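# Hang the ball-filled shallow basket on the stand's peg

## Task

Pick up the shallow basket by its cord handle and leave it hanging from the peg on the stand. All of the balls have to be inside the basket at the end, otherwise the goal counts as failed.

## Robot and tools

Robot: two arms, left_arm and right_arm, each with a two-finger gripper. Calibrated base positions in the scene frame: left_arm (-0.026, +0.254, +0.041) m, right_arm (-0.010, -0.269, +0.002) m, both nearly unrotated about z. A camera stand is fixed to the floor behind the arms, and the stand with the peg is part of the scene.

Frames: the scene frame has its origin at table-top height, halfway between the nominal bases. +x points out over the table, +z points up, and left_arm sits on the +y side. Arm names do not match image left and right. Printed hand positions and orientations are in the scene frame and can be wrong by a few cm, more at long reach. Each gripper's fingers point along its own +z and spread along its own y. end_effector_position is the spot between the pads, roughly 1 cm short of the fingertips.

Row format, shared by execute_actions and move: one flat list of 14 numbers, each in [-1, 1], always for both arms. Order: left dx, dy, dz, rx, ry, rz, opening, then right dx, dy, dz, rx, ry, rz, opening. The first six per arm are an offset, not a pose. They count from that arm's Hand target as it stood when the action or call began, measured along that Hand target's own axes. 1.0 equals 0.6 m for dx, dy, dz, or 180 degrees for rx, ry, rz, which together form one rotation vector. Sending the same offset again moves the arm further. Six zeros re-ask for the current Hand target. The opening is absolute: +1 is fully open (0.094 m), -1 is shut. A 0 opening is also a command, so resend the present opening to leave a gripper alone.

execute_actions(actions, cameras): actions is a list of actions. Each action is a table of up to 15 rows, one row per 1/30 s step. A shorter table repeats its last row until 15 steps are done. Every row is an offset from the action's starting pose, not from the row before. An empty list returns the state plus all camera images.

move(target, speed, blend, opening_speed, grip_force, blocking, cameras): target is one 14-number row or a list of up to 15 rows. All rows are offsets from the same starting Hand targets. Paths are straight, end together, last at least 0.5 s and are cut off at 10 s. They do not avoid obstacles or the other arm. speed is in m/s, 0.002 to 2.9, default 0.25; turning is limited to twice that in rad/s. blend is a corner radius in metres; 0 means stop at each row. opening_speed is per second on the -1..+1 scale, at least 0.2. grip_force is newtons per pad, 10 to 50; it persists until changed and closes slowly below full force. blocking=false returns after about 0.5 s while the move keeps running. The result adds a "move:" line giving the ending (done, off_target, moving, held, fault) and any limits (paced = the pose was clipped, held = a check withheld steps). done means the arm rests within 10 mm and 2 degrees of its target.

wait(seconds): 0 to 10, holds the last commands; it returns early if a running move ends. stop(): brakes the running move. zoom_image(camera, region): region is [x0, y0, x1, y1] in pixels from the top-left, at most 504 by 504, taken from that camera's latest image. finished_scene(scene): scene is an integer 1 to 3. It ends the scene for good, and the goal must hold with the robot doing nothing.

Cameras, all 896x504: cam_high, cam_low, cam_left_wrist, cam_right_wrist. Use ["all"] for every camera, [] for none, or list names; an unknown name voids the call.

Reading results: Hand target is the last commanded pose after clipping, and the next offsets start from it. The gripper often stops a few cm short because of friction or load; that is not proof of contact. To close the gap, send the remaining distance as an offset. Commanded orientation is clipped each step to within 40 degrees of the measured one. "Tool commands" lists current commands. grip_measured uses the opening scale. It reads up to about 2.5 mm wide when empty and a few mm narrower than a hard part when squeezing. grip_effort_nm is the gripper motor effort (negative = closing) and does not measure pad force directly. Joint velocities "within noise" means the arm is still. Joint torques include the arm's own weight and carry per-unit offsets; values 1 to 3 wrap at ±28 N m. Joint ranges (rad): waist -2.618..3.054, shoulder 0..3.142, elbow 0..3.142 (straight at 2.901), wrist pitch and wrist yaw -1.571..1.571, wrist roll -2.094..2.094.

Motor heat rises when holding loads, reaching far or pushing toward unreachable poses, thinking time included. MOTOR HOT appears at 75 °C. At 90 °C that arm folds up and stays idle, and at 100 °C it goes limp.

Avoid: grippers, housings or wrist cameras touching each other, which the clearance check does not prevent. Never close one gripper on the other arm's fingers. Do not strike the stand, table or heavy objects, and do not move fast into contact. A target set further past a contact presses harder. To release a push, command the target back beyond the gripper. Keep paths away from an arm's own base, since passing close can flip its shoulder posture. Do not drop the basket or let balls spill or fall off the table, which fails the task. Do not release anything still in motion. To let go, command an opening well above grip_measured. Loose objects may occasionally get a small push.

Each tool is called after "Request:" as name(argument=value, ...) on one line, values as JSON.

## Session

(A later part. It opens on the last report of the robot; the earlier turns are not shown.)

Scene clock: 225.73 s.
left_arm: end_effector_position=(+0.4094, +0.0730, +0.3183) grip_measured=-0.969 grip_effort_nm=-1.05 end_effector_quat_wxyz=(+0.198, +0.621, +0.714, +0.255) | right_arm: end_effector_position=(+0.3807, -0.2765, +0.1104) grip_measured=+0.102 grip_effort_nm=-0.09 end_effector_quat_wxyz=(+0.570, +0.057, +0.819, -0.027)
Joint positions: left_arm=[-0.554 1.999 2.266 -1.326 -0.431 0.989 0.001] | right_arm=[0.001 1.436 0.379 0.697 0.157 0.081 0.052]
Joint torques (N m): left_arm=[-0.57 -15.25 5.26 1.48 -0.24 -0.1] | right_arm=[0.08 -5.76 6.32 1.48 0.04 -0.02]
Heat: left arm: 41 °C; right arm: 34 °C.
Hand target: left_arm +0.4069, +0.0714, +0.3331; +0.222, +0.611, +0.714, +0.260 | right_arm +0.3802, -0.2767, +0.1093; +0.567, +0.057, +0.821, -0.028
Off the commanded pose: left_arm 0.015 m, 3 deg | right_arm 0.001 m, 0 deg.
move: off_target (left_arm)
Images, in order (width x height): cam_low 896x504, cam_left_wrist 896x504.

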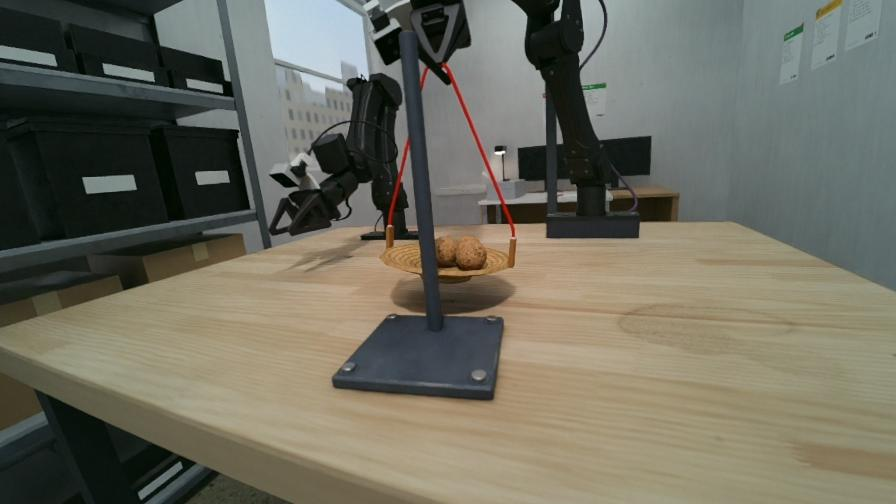

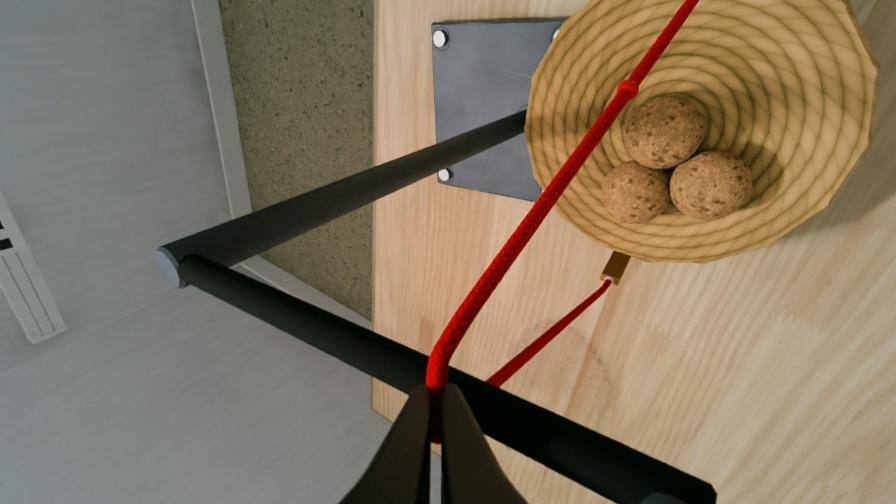

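Request:
move(target=[[0,-0.0139,0.0166,0,0,0,-1,0,0,0,0,0,0,0.1],[0,-0.0139,0.0166,0,0,0,-0.8,0,0,0,0,0,0,0.1]], speed=0.03, opening_speed=0.2, cameras=["cam_left_wrist","cam_low"])

Request:
zoom_image(camera="cam_left_wrist", region=[340, 200, 840, 504])

Request:
zoom_image(camera="cam_low", region=[370, 0, 530, 130])

Scene clock: 241.10 s.
left_arm: end_effector_position=(+0.4119, +0.0731, +0.3186) grip_measured=-0.803 grip_effort_nm=0.13 end_effector_quat_wxyz=(+0.217, +0.611, +0.713, +0.265) | right_arm: end_effector_position=(+0.3807, -0.2765, +0.1104) grip_measured=+0.102 grip_effort_nm=-0.08 end_effector_quat_wxyz=(+0.570, +0.057, +0.819, -0.027)
Joint positions: left_arm=[-0.557 1.948 2.165 -1.23 -0.447 0.989 0.009] | right_arm=[0.001 1.436 0.379 0.697 0.157 0.081 0.052]
Joint torques (N m): left_arm=[-0.4 -13.31 4.83 1.33 -0.1 -0.09] | right_arm=[0.06 -5.72 6.28 1.47 0.04 -0.02]
Heat: left arm: 41 °C; right arm: 34 °C.
Hand target: left_arm +0.4069, +0.0714, +0.3200; +0.222, +0.611, +0.714, +0.260 | right_arm +0.3802, -0.2767, +0.1093; +0.567, +0.057, +0.821, -0.028
Off the commanded pose: left_arm 0.005 m, 1 deg | right_arm 0.001 m, 0 deg.
move: done
Images, in order (width x height): cam_low 896x504, cam_left_wrist 896x504.

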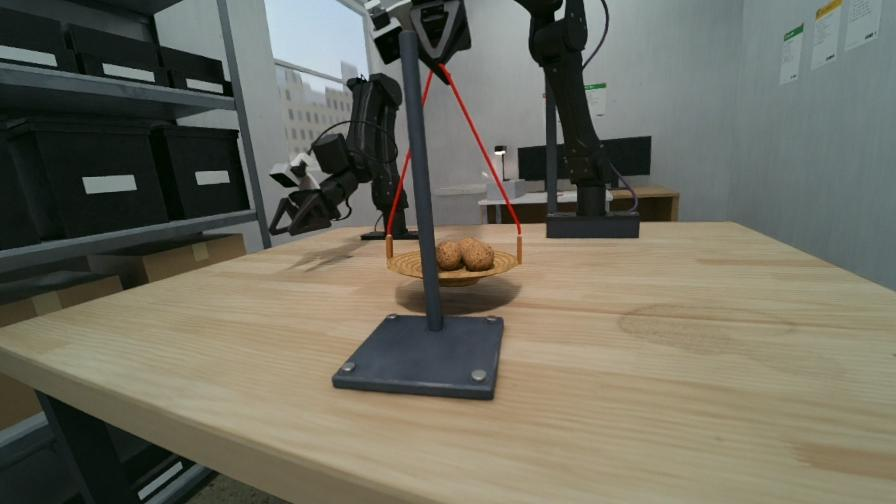

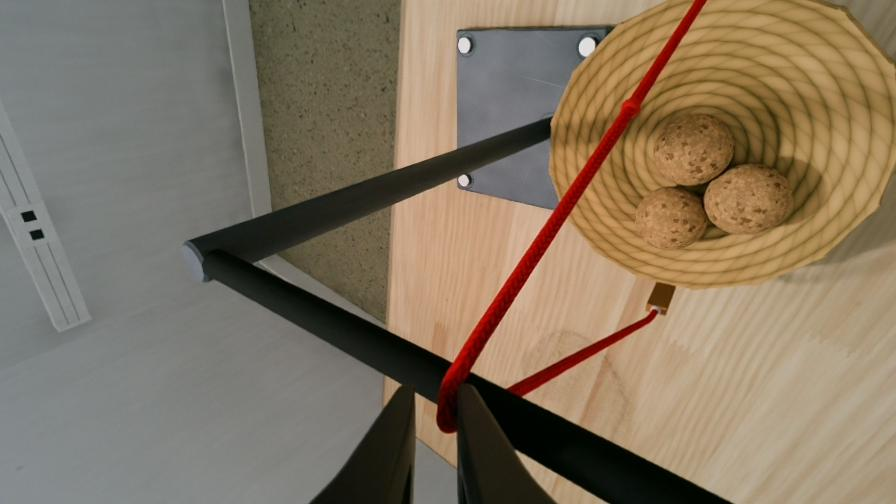

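Scaled by 1.008 from the camera's 896x504 image, which has a finer 1280x720 frame.

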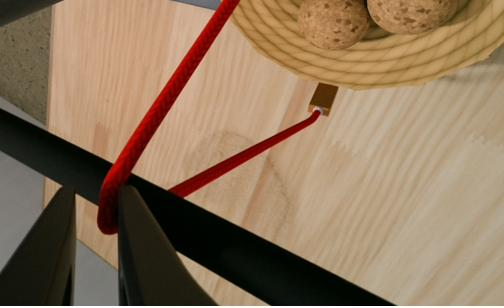

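Scaled by 3.150 from the camera's 896x504 image, which has a finer 1280x720 frame.

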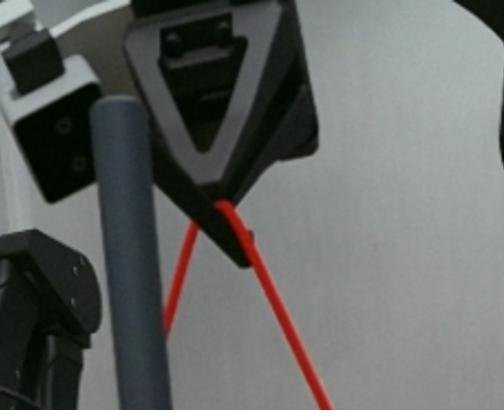

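Cord rests on the peg. Retract.

Request:
move(target=[0,0,-0.15,0,0,0,-0.72,0,0,0,0,0,0,0.1], speed=0.06, cameras=["cam_high","cam_left_wrist","cam_low"])

Scene clock: 245.90 s.
left_arm: end_effector_position=(+0.3572, +0.0572, +0.3812) grip_measured=-0.723 grip_effort_nm=0.12 end_effector_quat_wxyz=(+0.236, +0.615, +0.706, +0.260) | right_arm: end_effector_position=(+0.3807, -0.2765, +0.1104) grip_measured=+0.102 grip_effort_nm=-0.08 end_effector_quat_wxyz=(+0.570, +0.057, +0.819, -0.027)
Joint positions: left_arm=[-0.672 1.947 2.456 -1.529 -0.487 0.899 0.013] | right_arm=[0.001 1.436 0.379 0.697 0.157 0.081 0.052]
Joint torques (N m): left_arm=[-0.4 -11.85 6.3 0.94 -0.31 -0.1] | right_arm=[0.08 -5.76 6.34 1.47 0.04 -0.01]
Heat: left arm: 41 °C; right arm: 34 °C.
Hand target: left_arm +0.3497, +0.0623, +0.3889; +0.222, +0.611, +0.714, +0.260 | right_arm +0.3802, -0.2767, +0.1093; +0.567, +0.057, +0.821, -0.028
Off the commanded pose: left_arm 0.012 m, 2 deg | right_arm 0.001 m, 0 deg.
joint sent to its limit (left arm) — joint 4 (wrist pitch), lower limit. The joint targets still meet the commanded pose.
move: off_target (left_arm)
Images, in order (width x height): cam_high 896x504, cam_low 896x504, cam_left_wrist 896x504.

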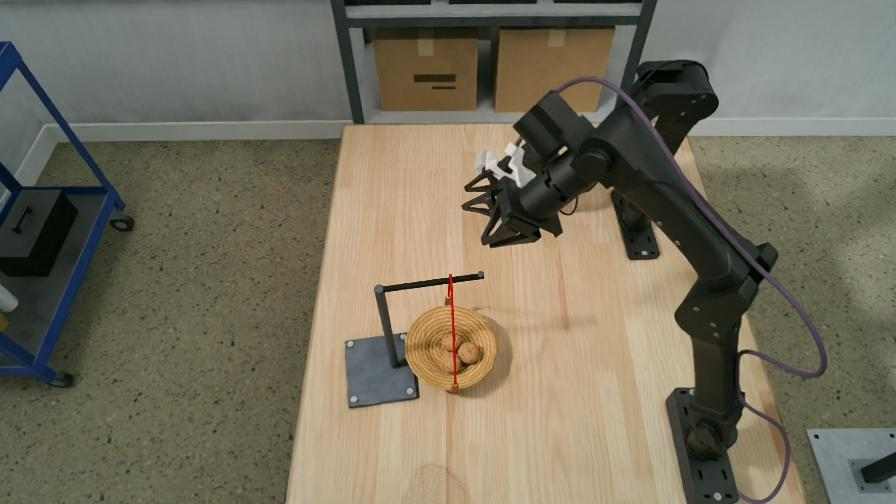

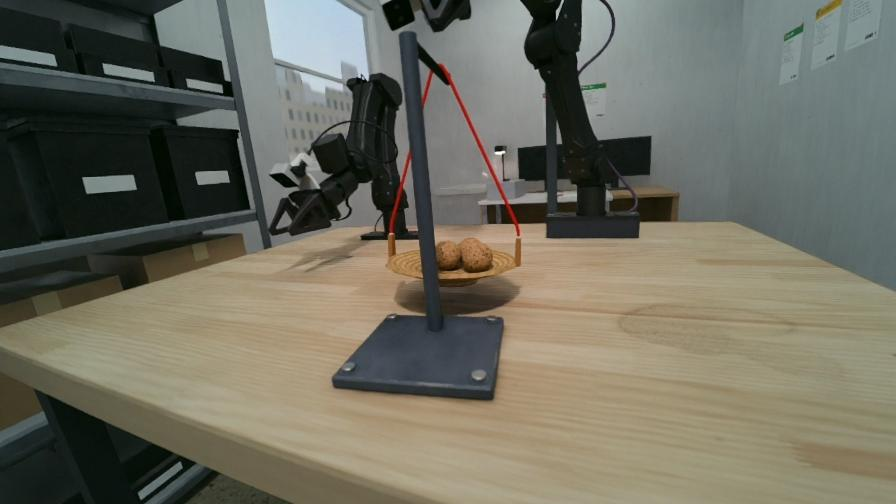

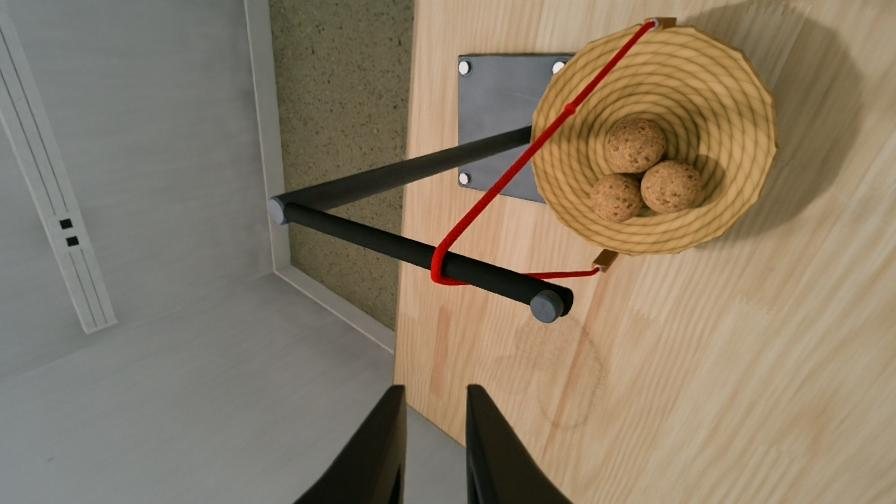

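Request:
finished_scene(scene=2)

The scene is finished: the task was done.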